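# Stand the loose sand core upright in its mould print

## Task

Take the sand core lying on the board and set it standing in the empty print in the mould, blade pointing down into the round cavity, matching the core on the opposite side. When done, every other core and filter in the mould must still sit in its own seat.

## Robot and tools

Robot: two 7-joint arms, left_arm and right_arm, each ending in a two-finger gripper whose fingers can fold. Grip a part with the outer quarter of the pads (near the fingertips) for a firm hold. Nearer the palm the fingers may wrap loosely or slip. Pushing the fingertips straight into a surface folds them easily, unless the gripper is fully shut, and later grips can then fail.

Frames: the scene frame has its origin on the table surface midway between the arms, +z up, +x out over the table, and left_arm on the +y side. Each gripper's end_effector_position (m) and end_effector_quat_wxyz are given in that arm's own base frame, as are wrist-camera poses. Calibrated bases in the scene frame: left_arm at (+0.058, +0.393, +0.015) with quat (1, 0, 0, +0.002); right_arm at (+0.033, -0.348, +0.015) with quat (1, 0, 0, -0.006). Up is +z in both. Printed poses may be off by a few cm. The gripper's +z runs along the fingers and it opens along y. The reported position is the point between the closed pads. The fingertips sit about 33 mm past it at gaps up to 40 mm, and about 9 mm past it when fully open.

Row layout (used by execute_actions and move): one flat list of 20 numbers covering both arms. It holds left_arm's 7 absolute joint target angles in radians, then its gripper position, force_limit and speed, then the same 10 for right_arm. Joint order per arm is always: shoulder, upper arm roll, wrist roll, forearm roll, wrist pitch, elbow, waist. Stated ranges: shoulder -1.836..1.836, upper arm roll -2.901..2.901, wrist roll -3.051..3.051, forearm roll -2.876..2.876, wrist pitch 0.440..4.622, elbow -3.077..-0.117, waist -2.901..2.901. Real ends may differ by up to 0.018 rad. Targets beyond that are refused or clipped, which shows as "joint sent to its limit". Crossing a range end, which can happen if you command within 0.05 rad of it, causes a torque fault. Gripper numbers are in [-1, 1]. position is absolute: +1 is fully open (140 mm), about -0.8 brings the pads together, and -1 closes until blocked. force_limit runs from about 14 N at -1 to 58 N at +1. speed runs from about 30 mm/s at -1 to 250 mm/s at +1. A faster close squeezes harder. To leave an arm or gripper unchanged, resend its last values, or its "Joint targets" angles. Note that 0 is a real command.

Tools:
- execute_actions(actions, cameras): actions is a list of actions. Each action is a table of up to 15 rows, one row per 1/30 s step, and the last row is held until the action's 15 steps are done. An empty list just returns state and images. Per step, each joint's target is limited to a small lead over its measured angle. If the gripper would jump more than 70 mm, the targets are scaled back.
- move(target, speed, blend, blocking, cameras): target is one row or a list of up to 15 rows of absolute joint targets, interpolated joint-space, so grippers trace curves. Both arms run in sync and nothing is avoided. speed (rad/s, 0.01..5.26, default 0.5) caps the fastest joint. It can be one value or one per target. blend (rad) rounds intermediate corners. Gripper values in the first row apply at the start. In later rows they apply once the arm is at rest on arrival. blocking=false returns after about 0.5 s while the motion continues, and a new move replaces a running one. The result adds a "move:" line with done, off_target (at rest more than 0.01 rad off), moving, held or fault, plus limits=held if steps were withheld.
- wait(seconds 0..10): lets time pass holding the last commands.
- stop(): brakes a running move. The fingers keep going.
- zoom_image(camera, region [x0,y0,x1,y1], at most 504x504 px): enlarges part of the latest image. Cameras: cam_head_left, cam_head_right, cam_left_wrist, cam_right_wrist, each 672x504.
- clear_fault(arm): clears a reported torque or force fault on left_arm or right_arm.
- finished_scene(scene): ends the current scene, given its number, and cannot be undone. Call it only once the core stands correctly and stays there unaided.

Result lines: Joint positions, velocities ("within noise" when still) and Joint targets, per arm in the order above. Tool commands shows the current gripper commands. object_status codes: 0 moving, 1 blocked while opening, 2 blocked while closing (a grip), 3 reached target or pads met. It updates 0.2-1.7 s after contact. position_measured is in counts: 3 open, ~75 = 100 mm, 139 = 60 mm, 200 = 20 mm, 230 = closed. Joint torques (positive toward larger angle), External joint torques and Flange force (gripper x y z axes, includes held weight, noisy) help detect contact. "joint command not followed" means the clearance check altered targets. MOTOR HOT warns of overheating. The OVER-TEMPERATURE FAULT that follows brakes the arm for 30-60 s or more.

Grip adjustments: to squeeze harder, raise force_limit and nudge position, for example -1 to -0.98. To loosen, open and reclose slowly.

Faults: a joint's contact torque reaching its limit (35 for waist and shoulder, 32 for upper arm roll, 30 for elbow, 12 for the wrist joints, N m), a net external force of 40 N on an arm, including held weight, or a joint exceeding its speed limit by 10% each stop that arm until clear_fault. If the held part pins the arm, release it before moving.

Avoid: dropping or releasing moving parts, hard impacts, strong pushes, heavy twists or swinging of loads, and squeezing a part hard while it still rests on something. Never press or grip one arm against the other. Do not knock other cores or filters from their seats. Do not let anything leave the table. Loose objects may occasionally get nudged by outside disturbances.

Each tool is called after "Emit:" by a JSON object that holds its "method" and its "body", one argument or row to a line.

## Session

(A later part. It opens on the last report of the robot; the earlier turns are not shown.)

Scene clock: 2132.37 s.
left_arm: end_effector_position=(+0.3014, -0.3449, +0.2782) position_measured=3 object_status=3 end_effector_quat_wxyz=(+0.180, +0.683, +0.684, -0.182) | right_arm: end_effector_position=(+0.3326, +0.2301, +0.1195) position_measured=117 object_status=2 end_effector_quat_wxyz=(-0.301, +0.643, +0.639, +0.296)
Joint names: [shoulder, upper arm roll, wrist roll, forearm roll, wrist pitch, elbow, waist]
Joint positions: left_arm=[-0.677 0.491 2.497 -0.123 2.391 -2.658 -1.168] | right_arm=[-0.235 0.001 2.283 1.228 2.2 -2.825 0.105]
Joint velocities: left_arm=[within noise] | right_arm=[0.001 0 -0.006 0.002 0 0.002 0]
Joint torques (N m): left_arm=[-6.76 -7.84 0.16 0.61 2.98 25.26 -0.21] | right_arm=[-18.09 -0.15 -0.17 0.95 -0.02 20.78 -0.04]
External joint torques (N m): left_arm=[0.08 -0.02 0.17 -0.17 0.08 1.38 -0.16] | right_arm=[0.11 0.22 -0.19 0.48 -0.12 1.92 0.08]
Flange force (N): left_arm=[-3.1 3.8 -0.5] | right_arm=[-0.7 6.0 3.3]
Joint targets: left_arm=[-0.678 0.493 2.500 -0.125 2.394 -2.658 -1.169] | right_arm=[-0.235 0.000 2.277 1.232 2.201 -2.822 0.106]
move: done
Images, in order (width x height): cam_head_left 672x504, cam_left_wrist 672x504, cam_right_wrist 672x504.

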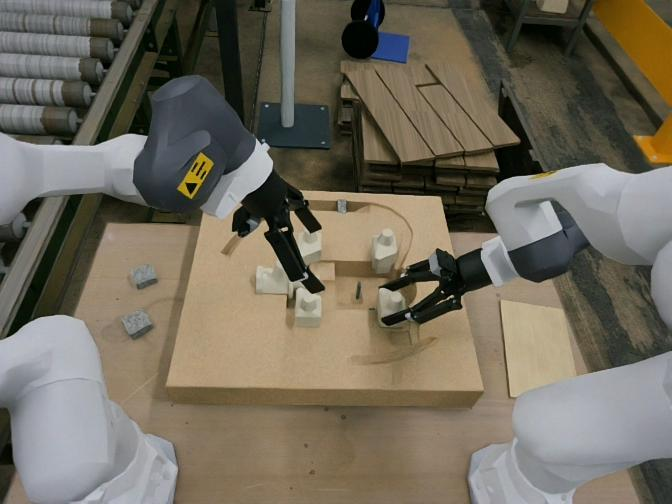

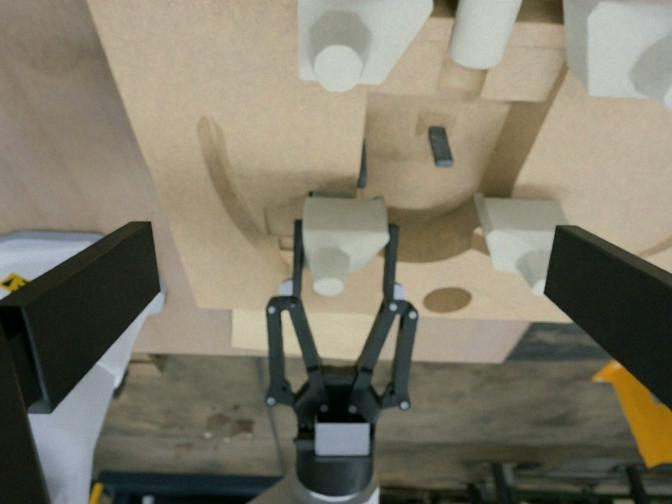

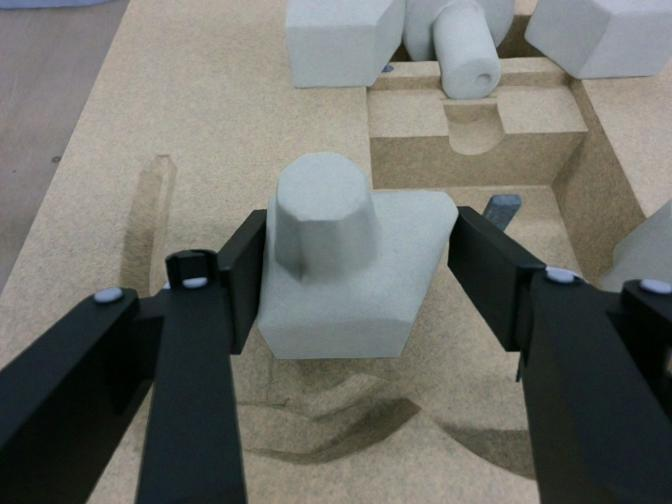

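Emit:
{"method": "move", "body": {
  "target": [
    [-0.678,0.4925,2.5,-0.125,2.394,-2.658,-1.169,1,1,1,-0.2163,0,2.2563,1.2455,2.2085,-2.821,0.1083,-1,-1,-1]
  ],
  "speed": 0.03,
  "cameras": ["cam_head_left","cam_left_wrist","cam_right_wrist"]
}}

Emit:
{"method": "zoom_image", "body": {
  "camera": "cam_left_wrist",
  "region": [290, 170, 400, 270]
}}

Scene clock: 2161.43 s.
left_arm: end_effector_position=(+0.3014, -0.3449, +0.2782) position_measured=3 object_status=3 end_effector_quat_wxyz=(+0.180, +0.683, +0.684, -0.182) | right_arm: end_effector_position=(+0.3319, +0.2304, +0.1137) position_measured=117 object_status=2 end_effector_quat_wxyz=(-0.301, +0.643, +0.639, +0.296)
Joint names: [shoulder, upper arm roll, wrist roll, forearm roll, wrist pitch, elbow, waist]
Joint positions: left_arm=[-0.677 0.491 2.497 -0.123 2.391 -2.658 -1.168] | right_arm=[-0.217 0.001 2.263 1.242 2.206 -2.824 0.107]
Joint velocities: left_arm=[within noise] | right_arm=[-0.001 0 -0.008 0 0.001 0 0.001]
Joint torques (N m): left_arm=[-6.86 -7.87 0.15 0.62 2.97 25.26 -0.16] | right_arm=[-18.42 -0.11 -0.17 0.91 0.09 20.29 -0.15]
External joint torques (N m): left_arm=[-0.01 -0.11 0.17 -0.16 0.07 1.36 -0.16] | right_arm=[0.04 0.21 -0.19 0.47 0.03 1.83 -0.05]
Flange force (N): left_arm=[-3.1 3.4 -0.7] | right_arm=[-0.8 5.5 3.2]
Joint targets: left_arm=[-0.678 0.493 2.500 -0.125 2.394 -2.658 -1.169] | right_arm=[-0.216 0.000 2.256 1.245 2.208 -2.821 0.108]
move: done
Images, in order (width x height): cam_head_left 672x504, cam_left_wrist 672x504, cam_right_wrist 672x504.

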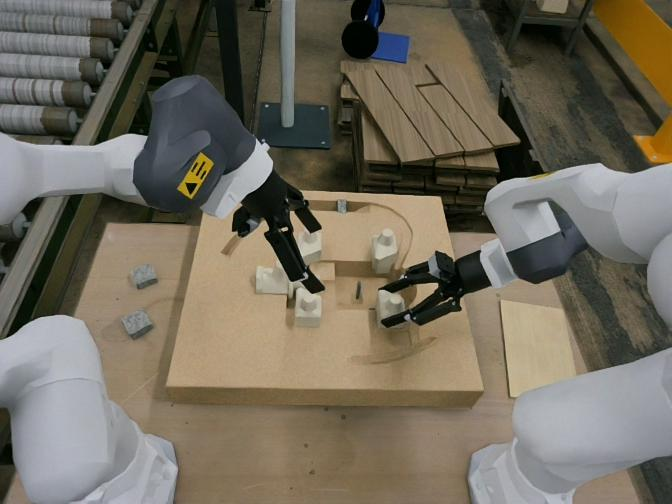

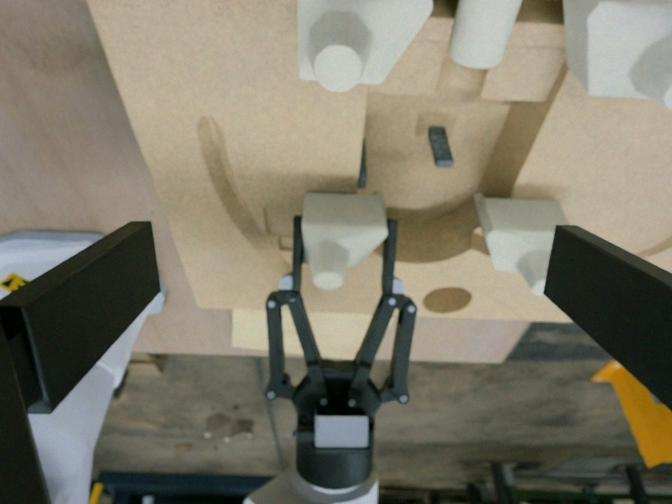

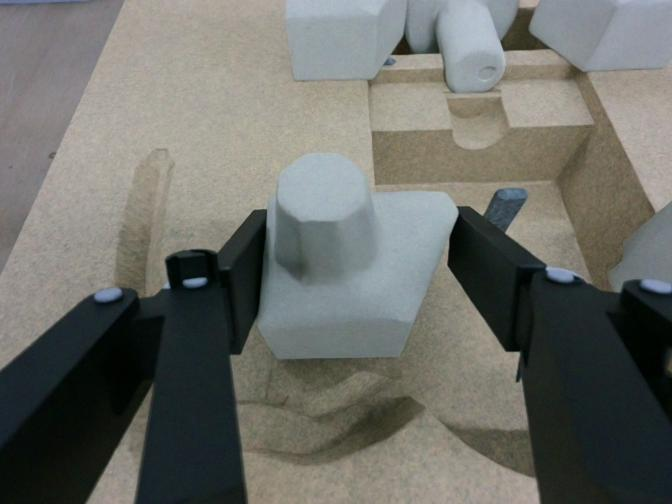

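Scaled by 4.582 from the camera's 672x504 image, which has a finer 960x720 frame.

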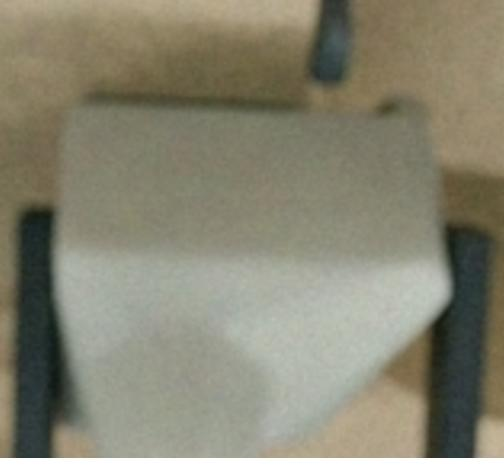

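Emit:
{"method": "move", "body": {
  "target": [
    [-0.678,0.4925,2.5,-0.125,2.394,-2.658,-1.169,1,1,1,-0.2078,0,2.2477,1.2514,2.2115,-2.8201,0.1092,-1,-1,-1]
  ],
  "speed": 0.03,
  "cameras": []
}}

Emit:
{"method": "move", "body": {
  "target": [
    [-0.678,0.4925,2.5,-0.125,2.394,-2.658,-1.169,1,1,1,-0.1993,0,2.239,1.2572,2.2144,-2.8192,0.1101,-1,-1,-1]
  ],
  "speed": 0.03,
  "cameras": ["cam_head_left","cam_head_right","cam_left_wrist","cam_right_wrist"]
}}

Emit:
{"method": "zoom_image", "body": {
  "camera": "cam_left_wrist",
  "region": [290, 170, 400, 270]
}}

Emit:
{"method": "zoom_image", "body": {
  "camera": "cam_head_left",
  "region": [340, 220, 460, 340]
}}

Scene clock: 2177.73 s.
left_arm: end_effector_position=(+0.3014, -0.3449, +0.2782) position_measured=3 object_status=3 end_effector_quat_wxyz=(+0.180, +0.683, +0.684, -0.182) | right_arm: end_effector_position=(+0.3319, +0.2305, +0.1115) position_measured=117 object_status=2 end_effector_quat_wxyz=(-0.301, +0.643, +0.639, +0.297)
Joint names: [shoulder, upper arm roll, wrist roll, forearm roll, wrist pitch, elbow, waist]
Joint positions: left_arm=[-0.677 0.491 2.497 -0.123 2.391 -2.658 -1.168] | right_arm=[-0.208 0.001 2.254 1.249 2.208 -2.823 0.108]
Joint velocities: left_arm=[within noise] | right_arm=[0.002 0.001 -0.005 0 0 0 0.001]
Joint torques (N m): left_arm=[-6.88 -7.88 0.18 0.61 2.99 25.25 -0.3] | right_arm=[-18.46 -0.19 -0.15 0.79 0.15 20.05 -0.37]
External joint torques (N m): left_arm=[-0.01 -0.06 0.19 -0.17 0.09 1.37 -0.27] | right_arm=[0.26 0.1 -0.18 0.36 0.11 1.64 -0.29]
Flange force (N): left_arm=[-3.1 3.6 -0.5] | right_arm=[-1.6 5.6 2.9]
Joint targets: left_arm=[-0.678 0.493 2.500 -0.125 2.394 -2.658 -1.169] | right_arm=[-0.208 0.000 2.248 1.251 2.212 -2.820 0.109]
move: done
No camera images: "cameras" was empty.

Scene clock: 2178.43 s.
left_arm: end_effector_position=(+0.3014, -0.3449, +0.2782) position_measured=3 object_status=3 end_effector_quat_wxyz=(+0.180, +0.683, +0.684, -0.182) | right_arm: end_effector_position=(+0.3322, +0.2308, +0.1110) position_measured=117 object_status=2 end_effector_quat_wxyz=(-0.302, +0.642, +0.639, +0.298)
Joint names: [shoulder, upper arm roll, wrist roll, forearm roll, wrist pitch, elbow, waist]
Joint positions: left_arm=[-0.677 0.491 2.497 -0.123 2.391 -2.658 -1.168] | right_arm=[-0.205 0 2.247 1.252 2.207 -2.822 0.108]
Joint velocities: within noise
Joint torques (N m): left_arm=[-6.74 -7.83 0.18 0.61 2.96 25.26 -0.24] | right_arm=[-15.43 0.68 -0.36 1.33 1.3 20.03 0.36]
External joint torques (N m): left_arm=[0.14 -0.04 0.19 -0.17 0.07 1.42 -0.22] | right_arm=[3.35 0.94 -0.38 0.91 1.27 1.68 0.41]
Flange force (N): left_arm=[-3.4 4.1 -0.3] | right_arm=[-8.3 13.9 17.1]
Joint targets: left_arm=[-0.678 0.493 2.500 -0.125 2.394 -2.658 -1.169] | right_arm=[-0.199 0.000 2.239 1.257 2.214 -2.819 0.110]
move: done

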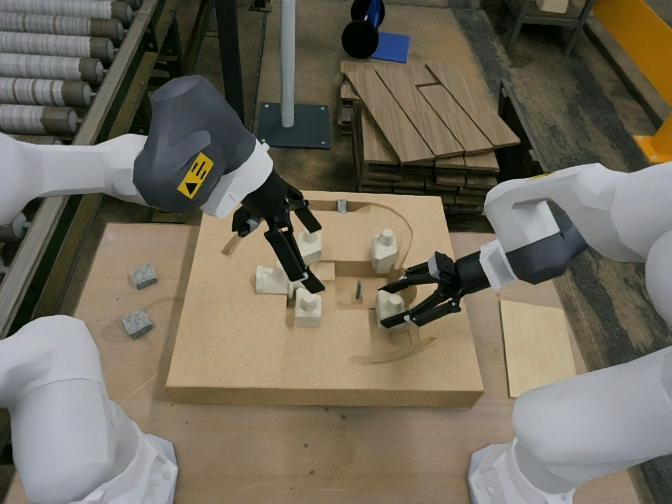

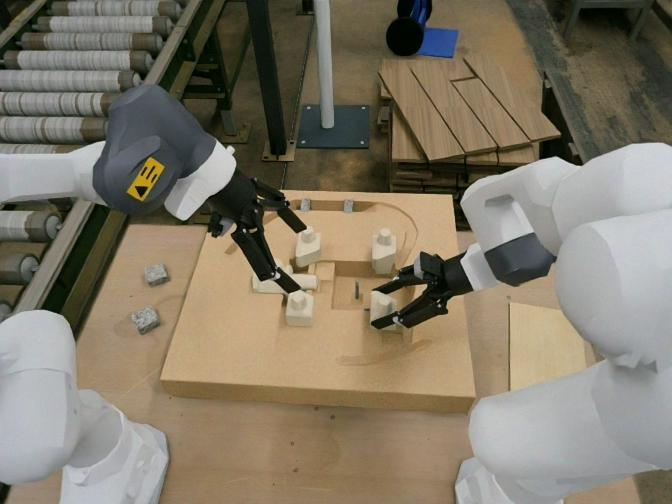

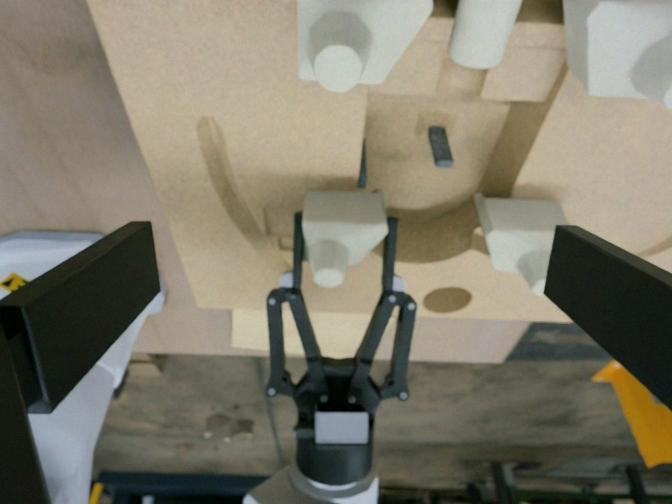

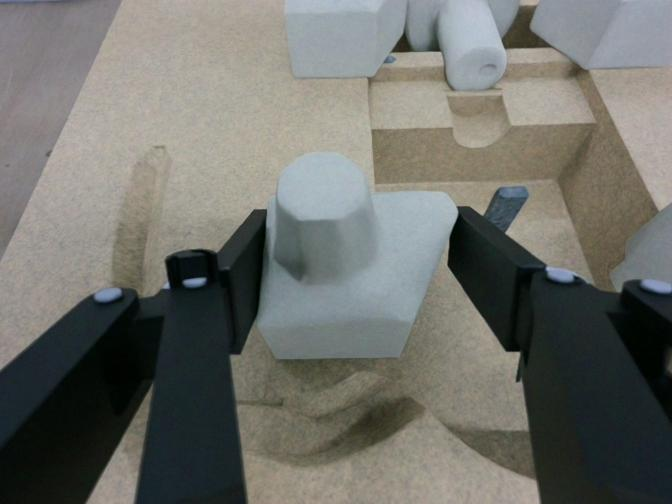

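Scaled by 4.582 from the camera's 672x504 image, which has a finer 960x720 frame.

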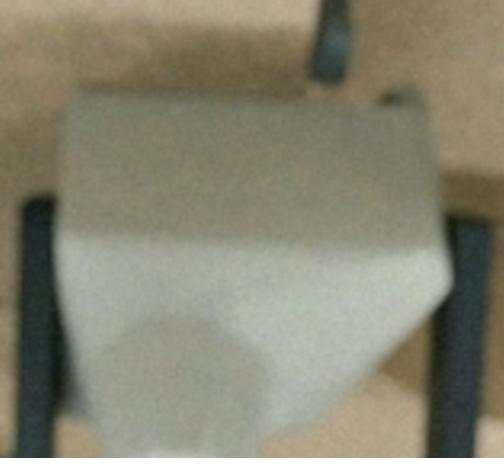

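Scaled by 4.200 from the camera's 672x504 image, which has a finer 960x720 frame.

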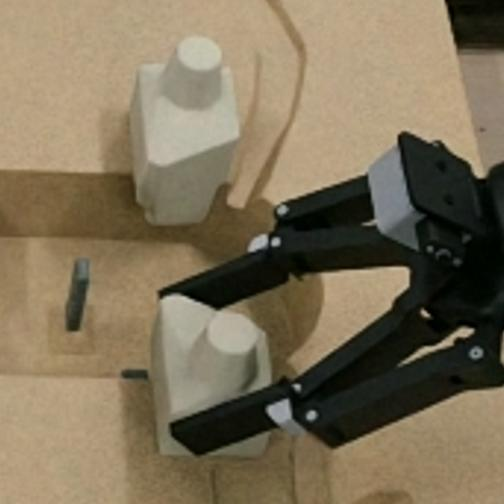

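Emit:
{"method": "execute_actions", "body": {
  "actions": [
    [[-0.678,0.4925,2.5,-0.125,2.394,-2.658,-1.169,1,1,1,-0.2055,0,2.2465,1.2525,2.2085,-2.8215,0.1085,-1,-1,-1]]
  ],
  "cameras": ["cam_head_right","cam_right_wrist"]
}}

Emit:
{"method": "zoom_image", "body": {
  "camera": "cam_head_right",
  "region": [340, 230, 440, 340]
}}

Emit:
{"method": "zoom_image", "body": {
  "camera": "cam_right_wrist",
  "region": [230, 290, 450, 470]
}}

Scene clock: 2191.97 s.
left_arm: end_effector_position=(+0.3014, -0.3449, +0.2782) position_measured=3 object_status=3 end_effector_quat_wxyz=(+0.180, +0.683, +0.684, -0.182) | right_arm: end_effector_position=(+0.3322, +0.2308, +0.1110) position_measured=117 object_status=2 end_effector_quat_wxyz=(-0.302, +0.642, +0.639, +0.298)
Joint names: [shoulder, upper arm roll, wrist roll, forearm roll, wrist pitch, elbow, waist]
Joint positions: left_arm=[-0.677 0.491 2.497 -0.123 2.391 -2.658 -1.168] | right_arm=[-0.205 -0.001 2.247 1.252 2.207 -2.822 0.108]
Joint velocities: within noise
Joint torques (N m): left_arm=[-6.85 -7.79 0.14 0.6 2.98 25.28 -0.18] | right_arm=[-18.12 0.8 -0.01 0.62 0.4 19.72 0.22]
External joint torques (N m): left_arm=[-0.02 0.04 0.16 -0.18 0.09 1.46 -0.12] | right_arm=[0.65 1.09 -0.03 0.19 0.37 1.42 0.31]
Flange force (N): left_arm=[-3.1 3.8 -0.7] | right_arm=[-0.5 5.8 5.6]
Joint targets: left_arm=[-0.678 0.493 2.500 -0.125 2.394 -2.658 -1.169] | right_arm=[-0.206 0.000 2.247 1.252 2.208 -2.822 0.108]
Step readings (joint positions of left_arm | right_arm):
0: [-0.677 0.491 2.497 -0.123 2.391 -2.658 -1.168] | [-0.205 -0.001 2.247 1.252 2.207 -2.822 0.108]
1: [-0.677 0.491 2.497 -0.123 2.391 -2.658 -1.168] | [-0.205 -0.001 2.247 1.252 2.207 -2.822 0.108]
2: [-0.677 0.491 2.497 -0.123 2.391 -2.658 -1.168] | [-0.205 -0.001 2.247 1.252 2.207 -2.822 0.108]
4: [-0.677 0.491 2.497 -0.123 2.391 -2.658 -1.168] | [-0.205 -0.001 2.247 1.252 2.207 -2.822 0.108]
8: [-0.677 0.491 2.497 -0.123 2.391 -2.658 -1.168] | [-0.205 -0.001 2.247 1.252 2.207 -2.822 0.108]
15: [-0.677 0.491 2.497 -0.123 2.391 -2.658 -1.168] | [-0.205 -0.001 2.247 1.252 2.207 -2.822 0.108]
Images, in order (width x height): cam_head_right 672x504, cam_right_wrist 672x504.

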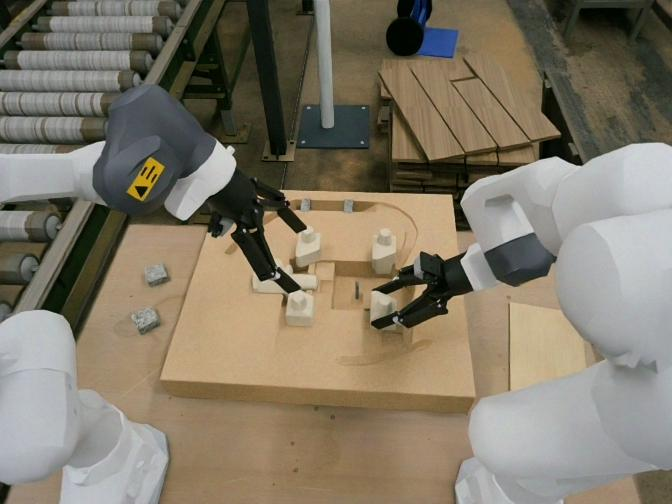

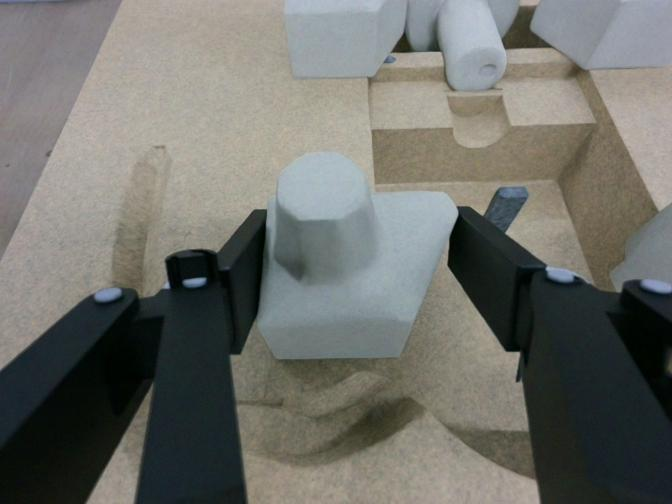

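Scaled by 4.582 from the camera's 672x504 image, which has a finer 960x720 frame.

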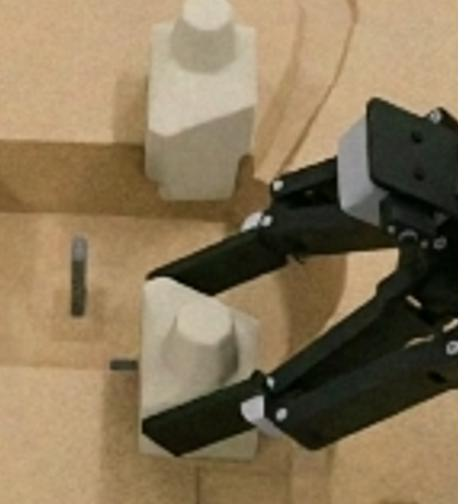

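Scaled by 2.291 from the camera's 672x504 image, which has a finer 960x720 frame.

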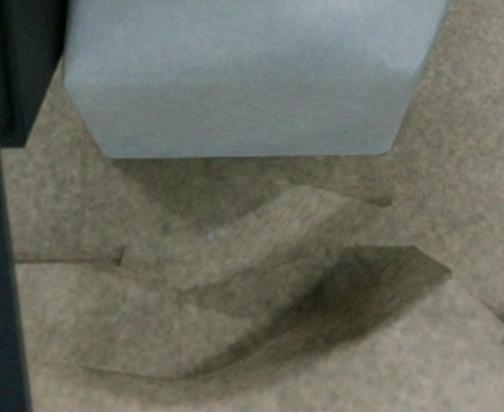

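Emit:
{"method": "execute_actions", "body": {
  "actions": [
    [[-0.678,0.4925,2.5,-0.125,2.394,-2.658,-1.169,1,1,1,-0.2055,0,2.2465,1.2525,2.2085,-2.8215,0.1085,0.22,-1,-1]],
    [[-0.678,0.4925,2.5,-0.125,2.394,-2.658,-1.169,1,1,1,-0.2055,0,2.2465,1.2525,2.2085,-2.8215,0.1085,0.22,-1,-1]]
  ],
  "cameras": ["cam_head_left","cam_left_wrist","cam_right_wrist"]
}}

Emit:
{"method": "zoom_image", "body": {
  "camera": "cam_left_wrist",
  "region": [290, 170, 400, 270]
}}

Emit:
{"method": "zoom_image", "body": {
  "camera": "cam_right_wrist",
  "region": [230, 290, 450, 470]
}}

Scene clock: 2215.57 s.
left_arm: end_effector_position=(+0.3014, -0.3449, +0.2782) position_measured=3 object_status=3 end_effector_quat_wxyz=(+0.180, +0.683, +0.684, -0.182) | right_arm: end_effector_position=(+0.3322, +0.2308, +0.1110) position_measured=101 object_status=3 end_effector_quat_wxyz=(-0.302, +0.642, +0.639, +0.298)
Joint names: [shoulder, upper arm roll, wrist roll, forearm roll, wrist pitch, elbow, waist]
Joint positions: left_arm=[-0.677 0.491 2.497 -0.123 2.391 -2.658 -1.168] | right_arm=[-0.205 -0.001 2.247 1.252 2.207 -2.822 0.108]
Joint velocities: within noise
Joint torques (N m): left_arm=[-6.83 -7.8 0.17 0.6 2.97 25.27 -0.21] | right_arm=[-18.22 0.63 0.03 0.37 -0.04 18.8 -0.28]
External joint torques (N m): left_arm=[0.08 0 0.18 -0.18 0.06 1.35 -0.19] | right_arm=[0.48 0.98 0.01 -0.05 -0.08 0.59 -0.14]
External joint torques at the end of the 1st action: left_arm=[-0.01 -0.05 0.17 -0.16 0.07 1.46 -0.18] | right_arm=[0.62 0.85 -0.03 -0.06 -0.07 0.48 -0.28]
Flange force (N): left_arm=[-3.1 3.9 -0.4] | right_arm=[-0.3 3.1 2.1]
Flange force at the end of the 1st action (N): left_arm=[-3.2 3.8 -0.7] | right_arm=[-1.0 3.2 2.1]
Joint targets: left_arm=[-0.678 0.493 2.500 -0.125 2.394 -2.658 -1.169] | right_arm=[-0.206 0.000 2.247 1.252 2.208 -2.822 0.108]
Step readings (joint positions of left_arm | right_arm; steps 1 to 15: 1st action; 16 to 30: 2nd action):
0: [-0.677 0.491 2.497 -0.123 2.391 -2.658 -1.168] | [-0.205 -0.001 2.247 1.252 2.207 -2.822 0.108]
1: [-0.677 0.491 2.497 -0.123 2.391 -2.658 -1.168] | [-0.205 -0.001 2.247 1.252 2.207 -2.822 0.108]
2: [-0.677 0.491 2.497 -0.123 2.391 -2.658 -1.168] | [-0.205 -0.001 2.247 1.252 2.207 -2.822 0.108]
4: [-0.677 0.491 2.497 -0.123 2.391 -2.658 -1.168] | [-0.205 -0.001 2.247 1.252 2.207 -2.822 0.108]
8: [-0.677 0.491 2.497 -0.123 2.391 -2.658 -1.168] | [-0.205 -0.001 2.247 1.252 2.207 -2.822 0.108]
15: [-0.677 0.491 2.497 -0.123 2.391 -2.658 -1.168] | [-0.205 -0.001 2.247 1.252 2.207 -2.822 0.108]
16: [-0.677 0.491 2.497 -0.123 2.391 -2.658 -1.168] | [-0.205 -0.001 2.247 1.252 2.207 -2.822 0.108]
17: [-0.677 0.491 2.497 -0.123 2.391 -2.658 -1.168] | [-0.205 -0.001 2.247 1.252 2.207 -2.822 0.108]
19: [-0.677 0.491 2.497 -0.123 2.391 -2.658 -1.168] | [-0.205 -0.001 2.247 1.252 2.207 -2.822 0.108]
23: [-0.677 0.491 2.497 -0.123 2.391 -2.658 -1.168] | [-0.205 -0.001 2.247 1.252 2.207 -2.822 0.108]
30: [-0.677 0.491 2.497 -0.123 2.391 -2.658 -1.168] | [-0.205 -0.001 2.247 1.252 2.207 -2.822 0.108]
Images, in order (width x height): cam_head_left 672x504, cam_left_wrist 672x504, cam_right_wrist 672x504.

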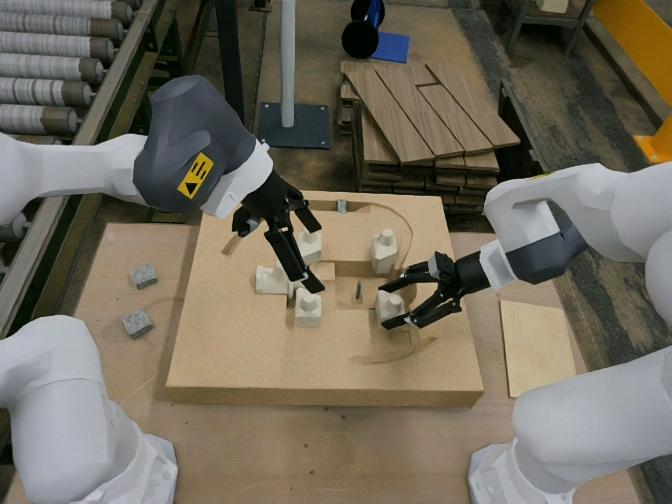

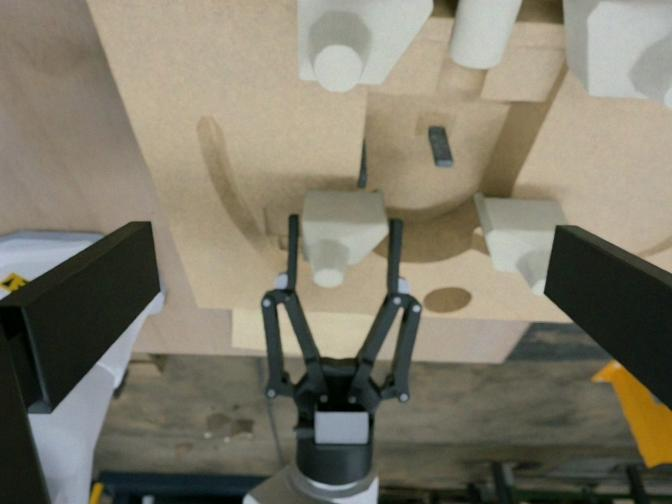

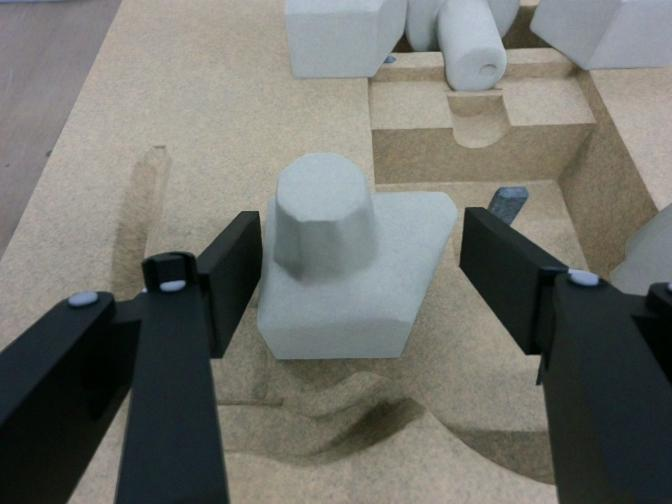

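Scaled by 4.582 from the camera's 672x504 image, which has a finer 960x720 frame.

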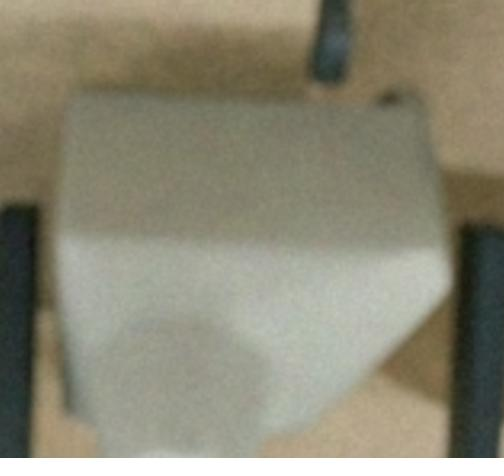

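Scaled by 2.291 from the camera's 672x504 image, which has a finer 960x720 frame.

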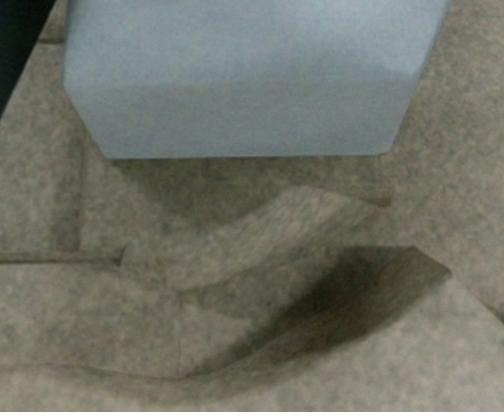

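Emit:
{"method": "execute_actions", "body": {
  "actions": []
}}

Scene clock: 2288.47 s.
left_arm: end_effector_position=(+0.3014, -0.3449, +0.2782) position_measured=3 object_status=3 end_effector_quat_wxyz=(+0.180, +0.683, +0.684, -0.182) | right_arm: end_effector_position=(+0.3321, +0.2308, +0.1110) position_measured=101 object_status=3 end_effector_quat_wxyz=(-0.302, +0.642, +0.639, +0.298)
Joint names: [shoulder, upper arm roll, wrist roll, forearm roll, wrist pitch, elbow, waist]
Joint positions: left_arm=[-0.677 0.491 2.497 -0.123 2.391 -2.658 -1.168] | right_arm=[-0.205 -0.001 2.247 1.252 2.207 -2.822 0.108]
Joint velocities: within noise
Joint torques (N m): left_arm=[-6.83 -7.88 0.12 0.62 2.95 25.34 -0.23] | right_arm=[-18.23 0.62 0.01 0.37 -0.03 18.88 -0.38]
External joint torques (N m): left_arm=[0.05 -0.07 0.13 -0.16 0.05 1.46 -0.2] | right_arm=[0.52 0.91 -0.01 -0.06 -0.06 0.62 -0.29]
Flange force (N): left_arm=[-3.4 3.8 -0.7] | right_arm=[-0.7 3.3 2.0]
Joint targets: left_arm=[-0.678 0.493 2.500 -0.125 2.394 -2.658 -1.169] | right_arm=[-0.206 0.000 2.247 1.252 2.208 -2.822 0.108]
Tool commands: left_gripper/position=+1.0 left_gripper/force_limit=+1.0 left_gripper/speed=+1.0 right_gripper/position=+0.22 right_gripper/force_limit=-1.0 right_gripper/speed=-1.0

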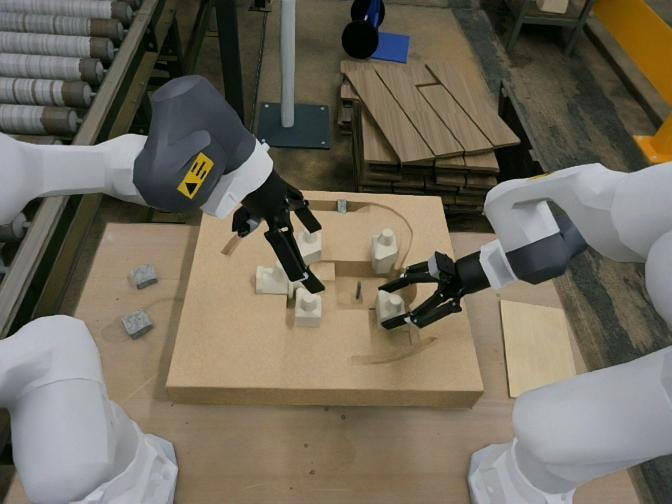

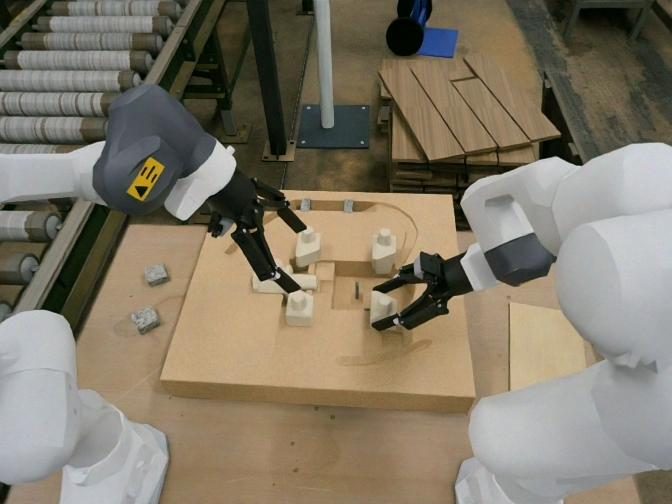

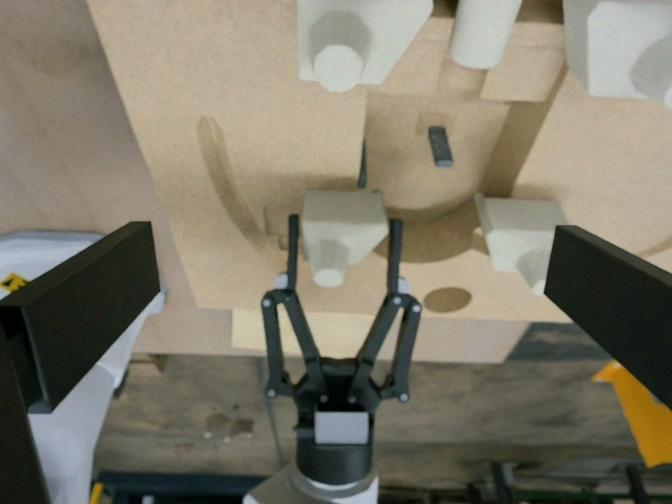

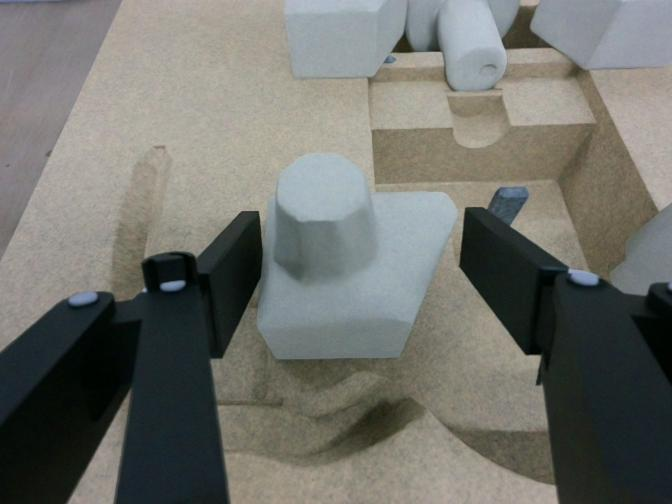

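Emit:
{"method": "move", "body": {
  "target": [
    [-0.678,0.4925,2.5,-0.125,2.394,-2.658,-1.169,1,1,1,-0.2055,0,2.2465,1.2525,2.2085,-2.8215,0.1085,0.4,-1,-1],
    [-0.678,0.4925,2.5,-0.125,2.394,-2.658,-1.169,1,1,1,-0.2935,0,2.3063,1.12,2.124,-2.8277,-0.0058,0.4,-1,-1]
  ],
  "speed": [0.1,0.1]
}}

Scene clock: 2308.43 s.
left_arm: end_effector_position=(+0.3014, -0.3449, +0.2782) position_measured=3 object_status=3 end_effector_quat_wxyz=(+0.180, +0.683, +0.684, -0.182) | right_arm: end_effector_position=(+0.3348, +0.2003, +0.1360) position_measured=78 object_status=3 end_effector_quat_wxyz=(-0.297, +0.640, +0.642, +0.300)
Joint names: [shoulder, upper arm roll, wrist roll, forearm roll, wrist pitch, elbow, waist]
Joint positions: left_arm=[-0.677 0.491 2.497 -0.123 2.391 -2.658 -1.168] | right_arm=[-0.292 0 2.3 1.122 2.128 -2.826 -0.004]
Joint velocities: left_arm=[within noise] | right_arm=[0.001 0 0.006 0 -0.001 -0.001 0]
Joint torques (N m): left_arm=[-6.77 -7.81 0.12 0.62 2.96 25.22 -0.24] | right_arm=[-16.88 0.26 0.23 0.3 -0.13 19.82 -0.76]
External joint torques (N m): left_arm=[0.1 0.04 0.14 -0.17 0.07 1.36 -0.16] | right_arm=[-0.08 0.69 0.2 -0.36 -0.26 0.36 -0.71]
Flange force (N): left_arm=[-3.1 3.9 -0.4] | right_arm=[0.9 0.7 -2.6]
Joint targets: left_arm=[-0.678 0.493 2.500 -0.125 2.394 -2.658 -1.169] | right_arm=[-0.293 0.000 2.306 1.120 2.124 -2.828 -0.006]
move: done

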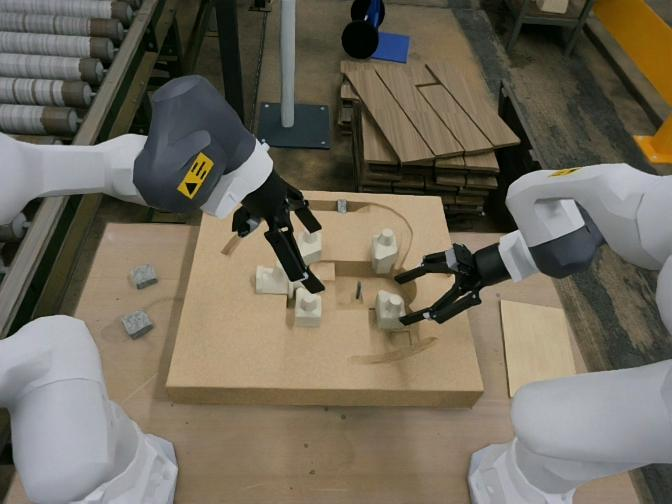

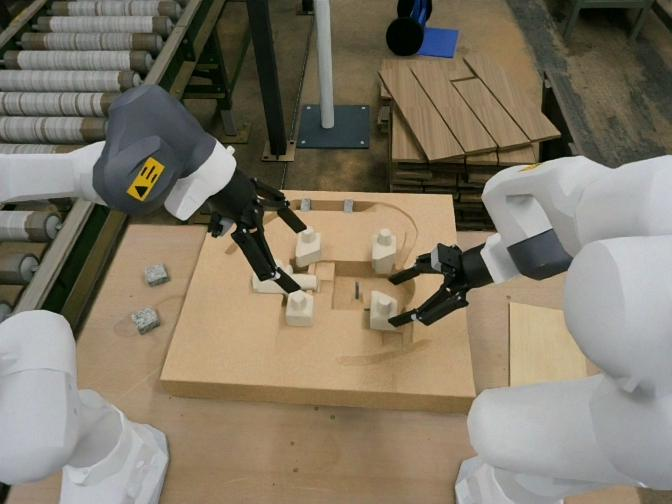

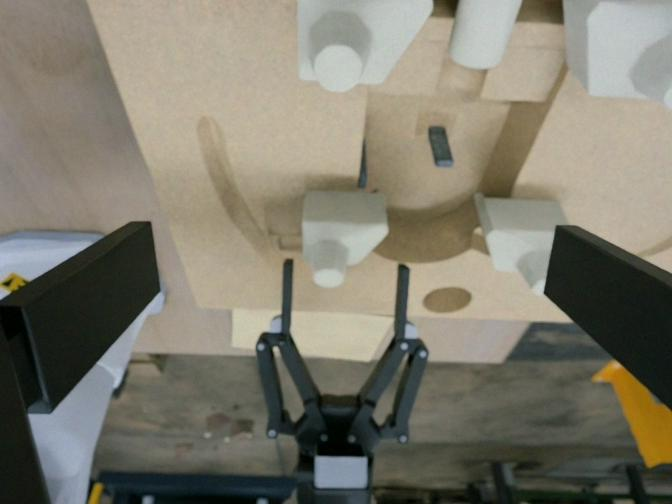

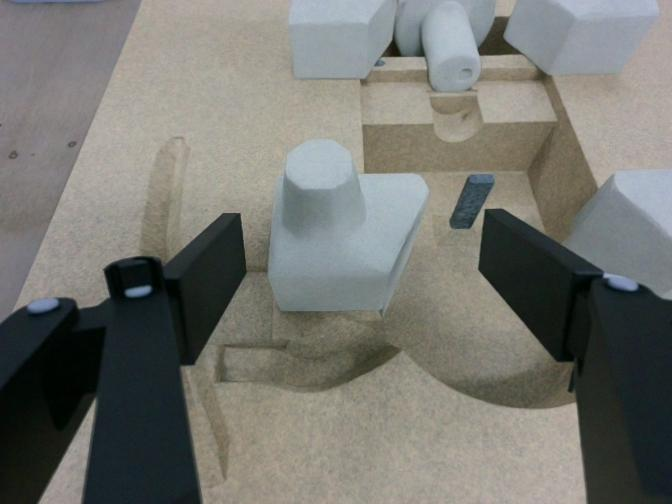

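Emit:
{"method": "move", "body": {
  "target": [
    [-0.678,0.4925,2.5,-0.125,2.394,-2.658,-1.169,1,1,1,-0.3626,0,2.35,1.0054,2.0202,-2.8116,-0.1238,0.4,-1,-1],
    [-0.678,0.4925,2.5,-0.125,2.394,-2.658,-1.169,1,1,1,-0.506,0,2.45,0.8285,1.753,-2.714,-0.332,0.4,-1,-1]
  ],
  "speed": [0.15,0.25],
  "blend": [0.05,0]
}}

Emit:
{"method": "zoom_image", "body": {
  "camera": "cam_head_left",
  "region": [280, 210, 460, 345]
}}

Emit:
{"method": "zoom_image", "body": {
  "camera": "cam_left_wrist",
  "region": [230, 110, 590, 330]
}}

Emit:
{"method": "zoom_image", "body": {
  "camera": "cam_right_wrist",
  "region": [100, 60, 604, 438]
}}

Emit:
{"method": "zoom_image", "body": {
  "camera": "cam_head_right",
  "region": [270, 200, 450, 350]
}}

Scene clock: 2325.17 s.
left_arm: end_effector_position=(+0.3014, -0.3449, +0.2782) position_measured=3 object_status=3 end_effector_quat_wxyz=(+0.180, +0.683, +0.684, -0.182) | right_arm: end_effector_position=(+0.3301, +0.1184, +0.2390) position_measured=78 object_status=3 end_effector_quat_wxyz=(-0.298, +0.638, +0.643, +0.301)
Joint names: [shoulder, upper arm roll, wrist roll, forearm roll, wrist pitch, elbow, waist]
Joint positions: left_arm=[-0.677 0.491 2.497 -0.123 2.391 -2.658 -1.168] | right_arm=[-0.504 0 2.444 0.831 1.757 -2.715 -0.33]
Joint velocities: left_arm=[within noise] | right_arm=[0.001 -0.001 0.006 0 -0.001 0 -0.001]
Joint torques (N m): left_arm=[-6.75 -7.77 0.14 0.63 2.97 25.23 -0.18] | right_arm=[-12.58 -0.58 0.29 1.31 0.13 23.71 -0.71]
External joint torques (N m): left_arm=[0.07 -0.04 0.15 -0.15 0.08 1.41 -0.19] | right_arm=[0.14 0.52 0.27 -0.4 -0.22 0.9 -0.7]
Flange force (N): left_arm=[-3.3 3.8 -0.5] | right_arm=[0.3 2.1 -2.9]
Joint targets: left_arm=[-0.678 0.493 2.500 -0.125 2.394 -2.658 -1.169] | right_arm=[-0.506 0.000 2.450 0.829 1.753 -2.714 -0.332]
move: done

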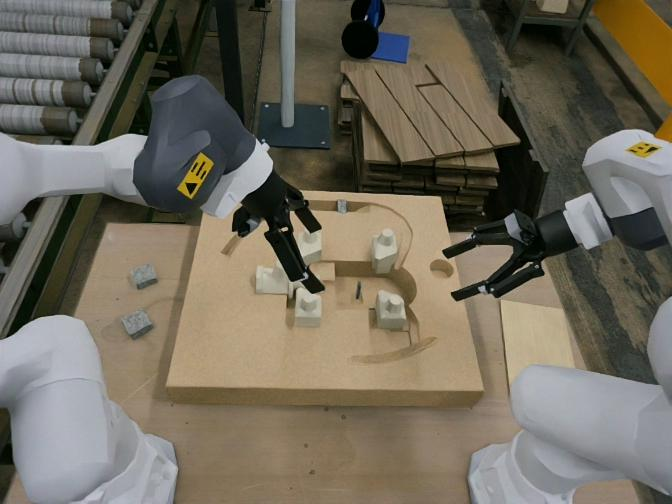

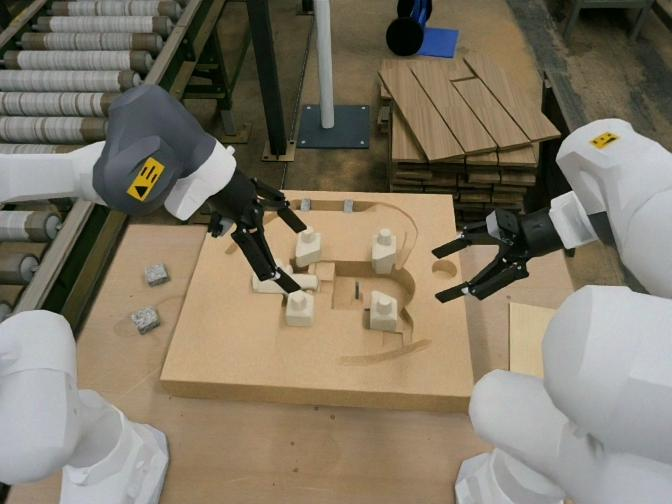

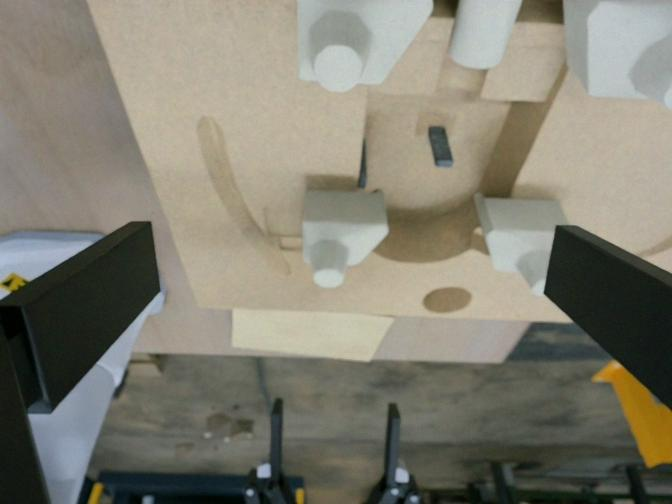

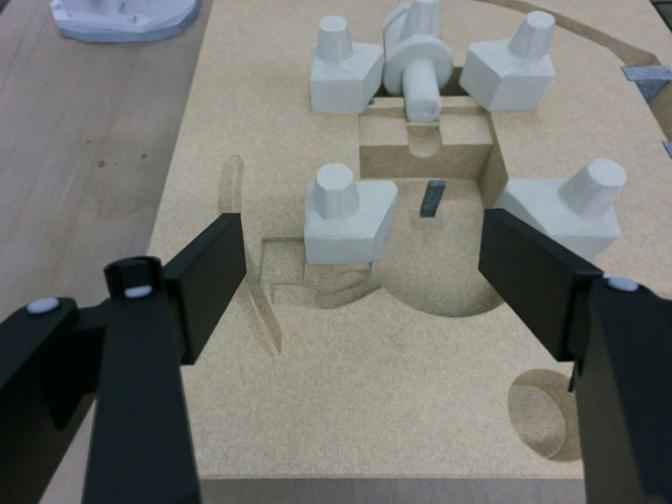

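Scaled by 2.800 from the camera's 672x504 image, which has a finer 960x720 frame.

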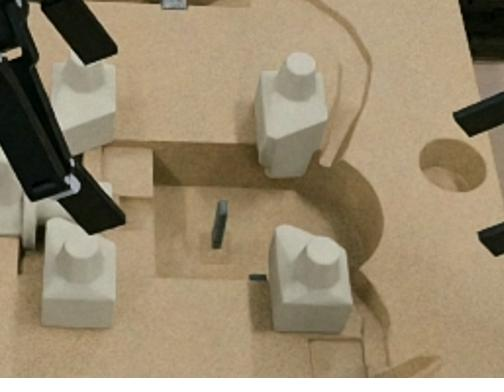

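Scaled by 1.400 from the camera's 672x504 image, which has a finer 960x720 frame.

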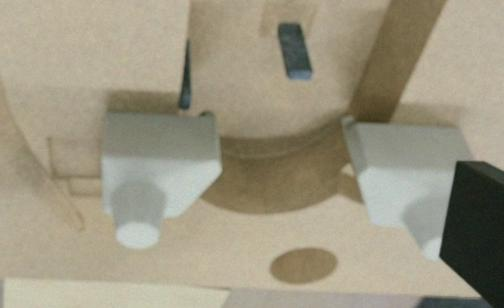

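Scaled by 1.000.

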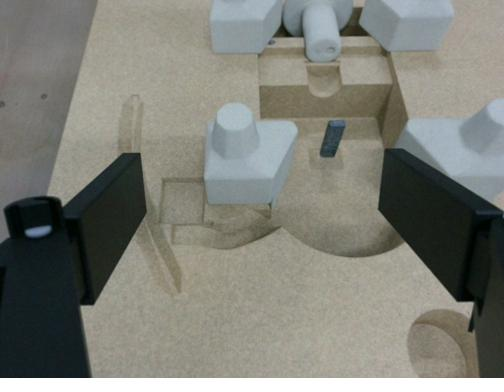

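Scaled by 2.800 from the camera's 672x504 image, which has a finer 960x720 frame.

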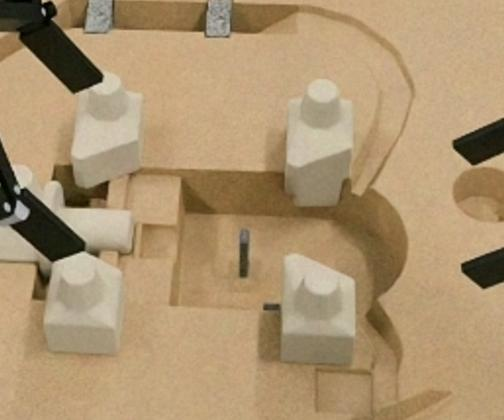

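Emit:
{"method": "zoom_image", "body": {
  "camera": "cam_right_wrist",
  "region": [215, 140, 455, 320]
}}

Emit:
{"method": "zoom_image", "body": {
  "camera": "cam_left_wrist",
  "region": [240, 170, 400, 290]
}}

Emit:
{"method": "zoom_image", "body": {
  "camera": "cam_head_left",
  "region": [360, 280, 450, 348]
}}

Emit:
{"method": "zoom_image", "body": {
  "camera": "cam_head_right",
  "region": [350, 215, 440, 283]
}}

Scaled by 2.100 from the camera's 672x504 image, which has a finer 960x720 frame.

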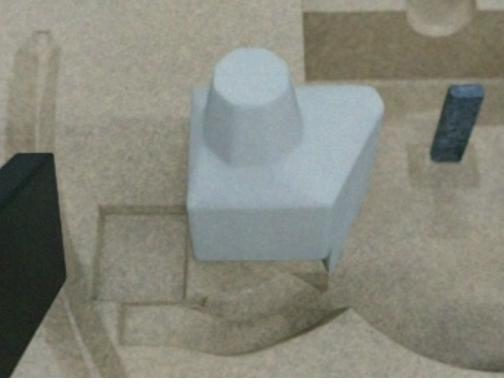

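Scaled by 3.150 from the camera's 672x504 image, which has a finer 960x720 frame.

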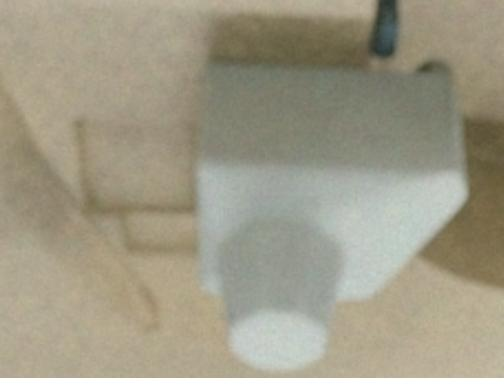

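Scaled by 5.600 from the camera's 672x504 image, which has a finer 960x720 frame.

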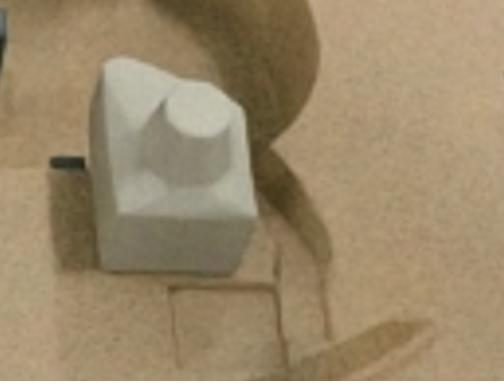

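Scaled by 5.600 from the camera's 672x504 image, which has a finer 960x720 frame.

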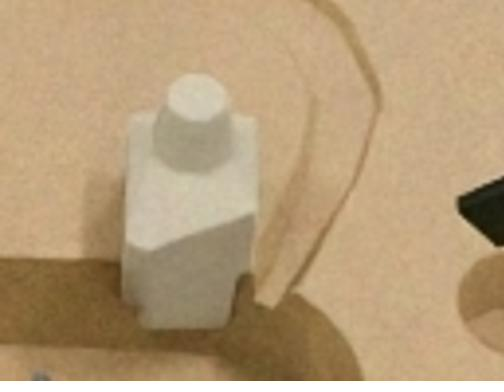

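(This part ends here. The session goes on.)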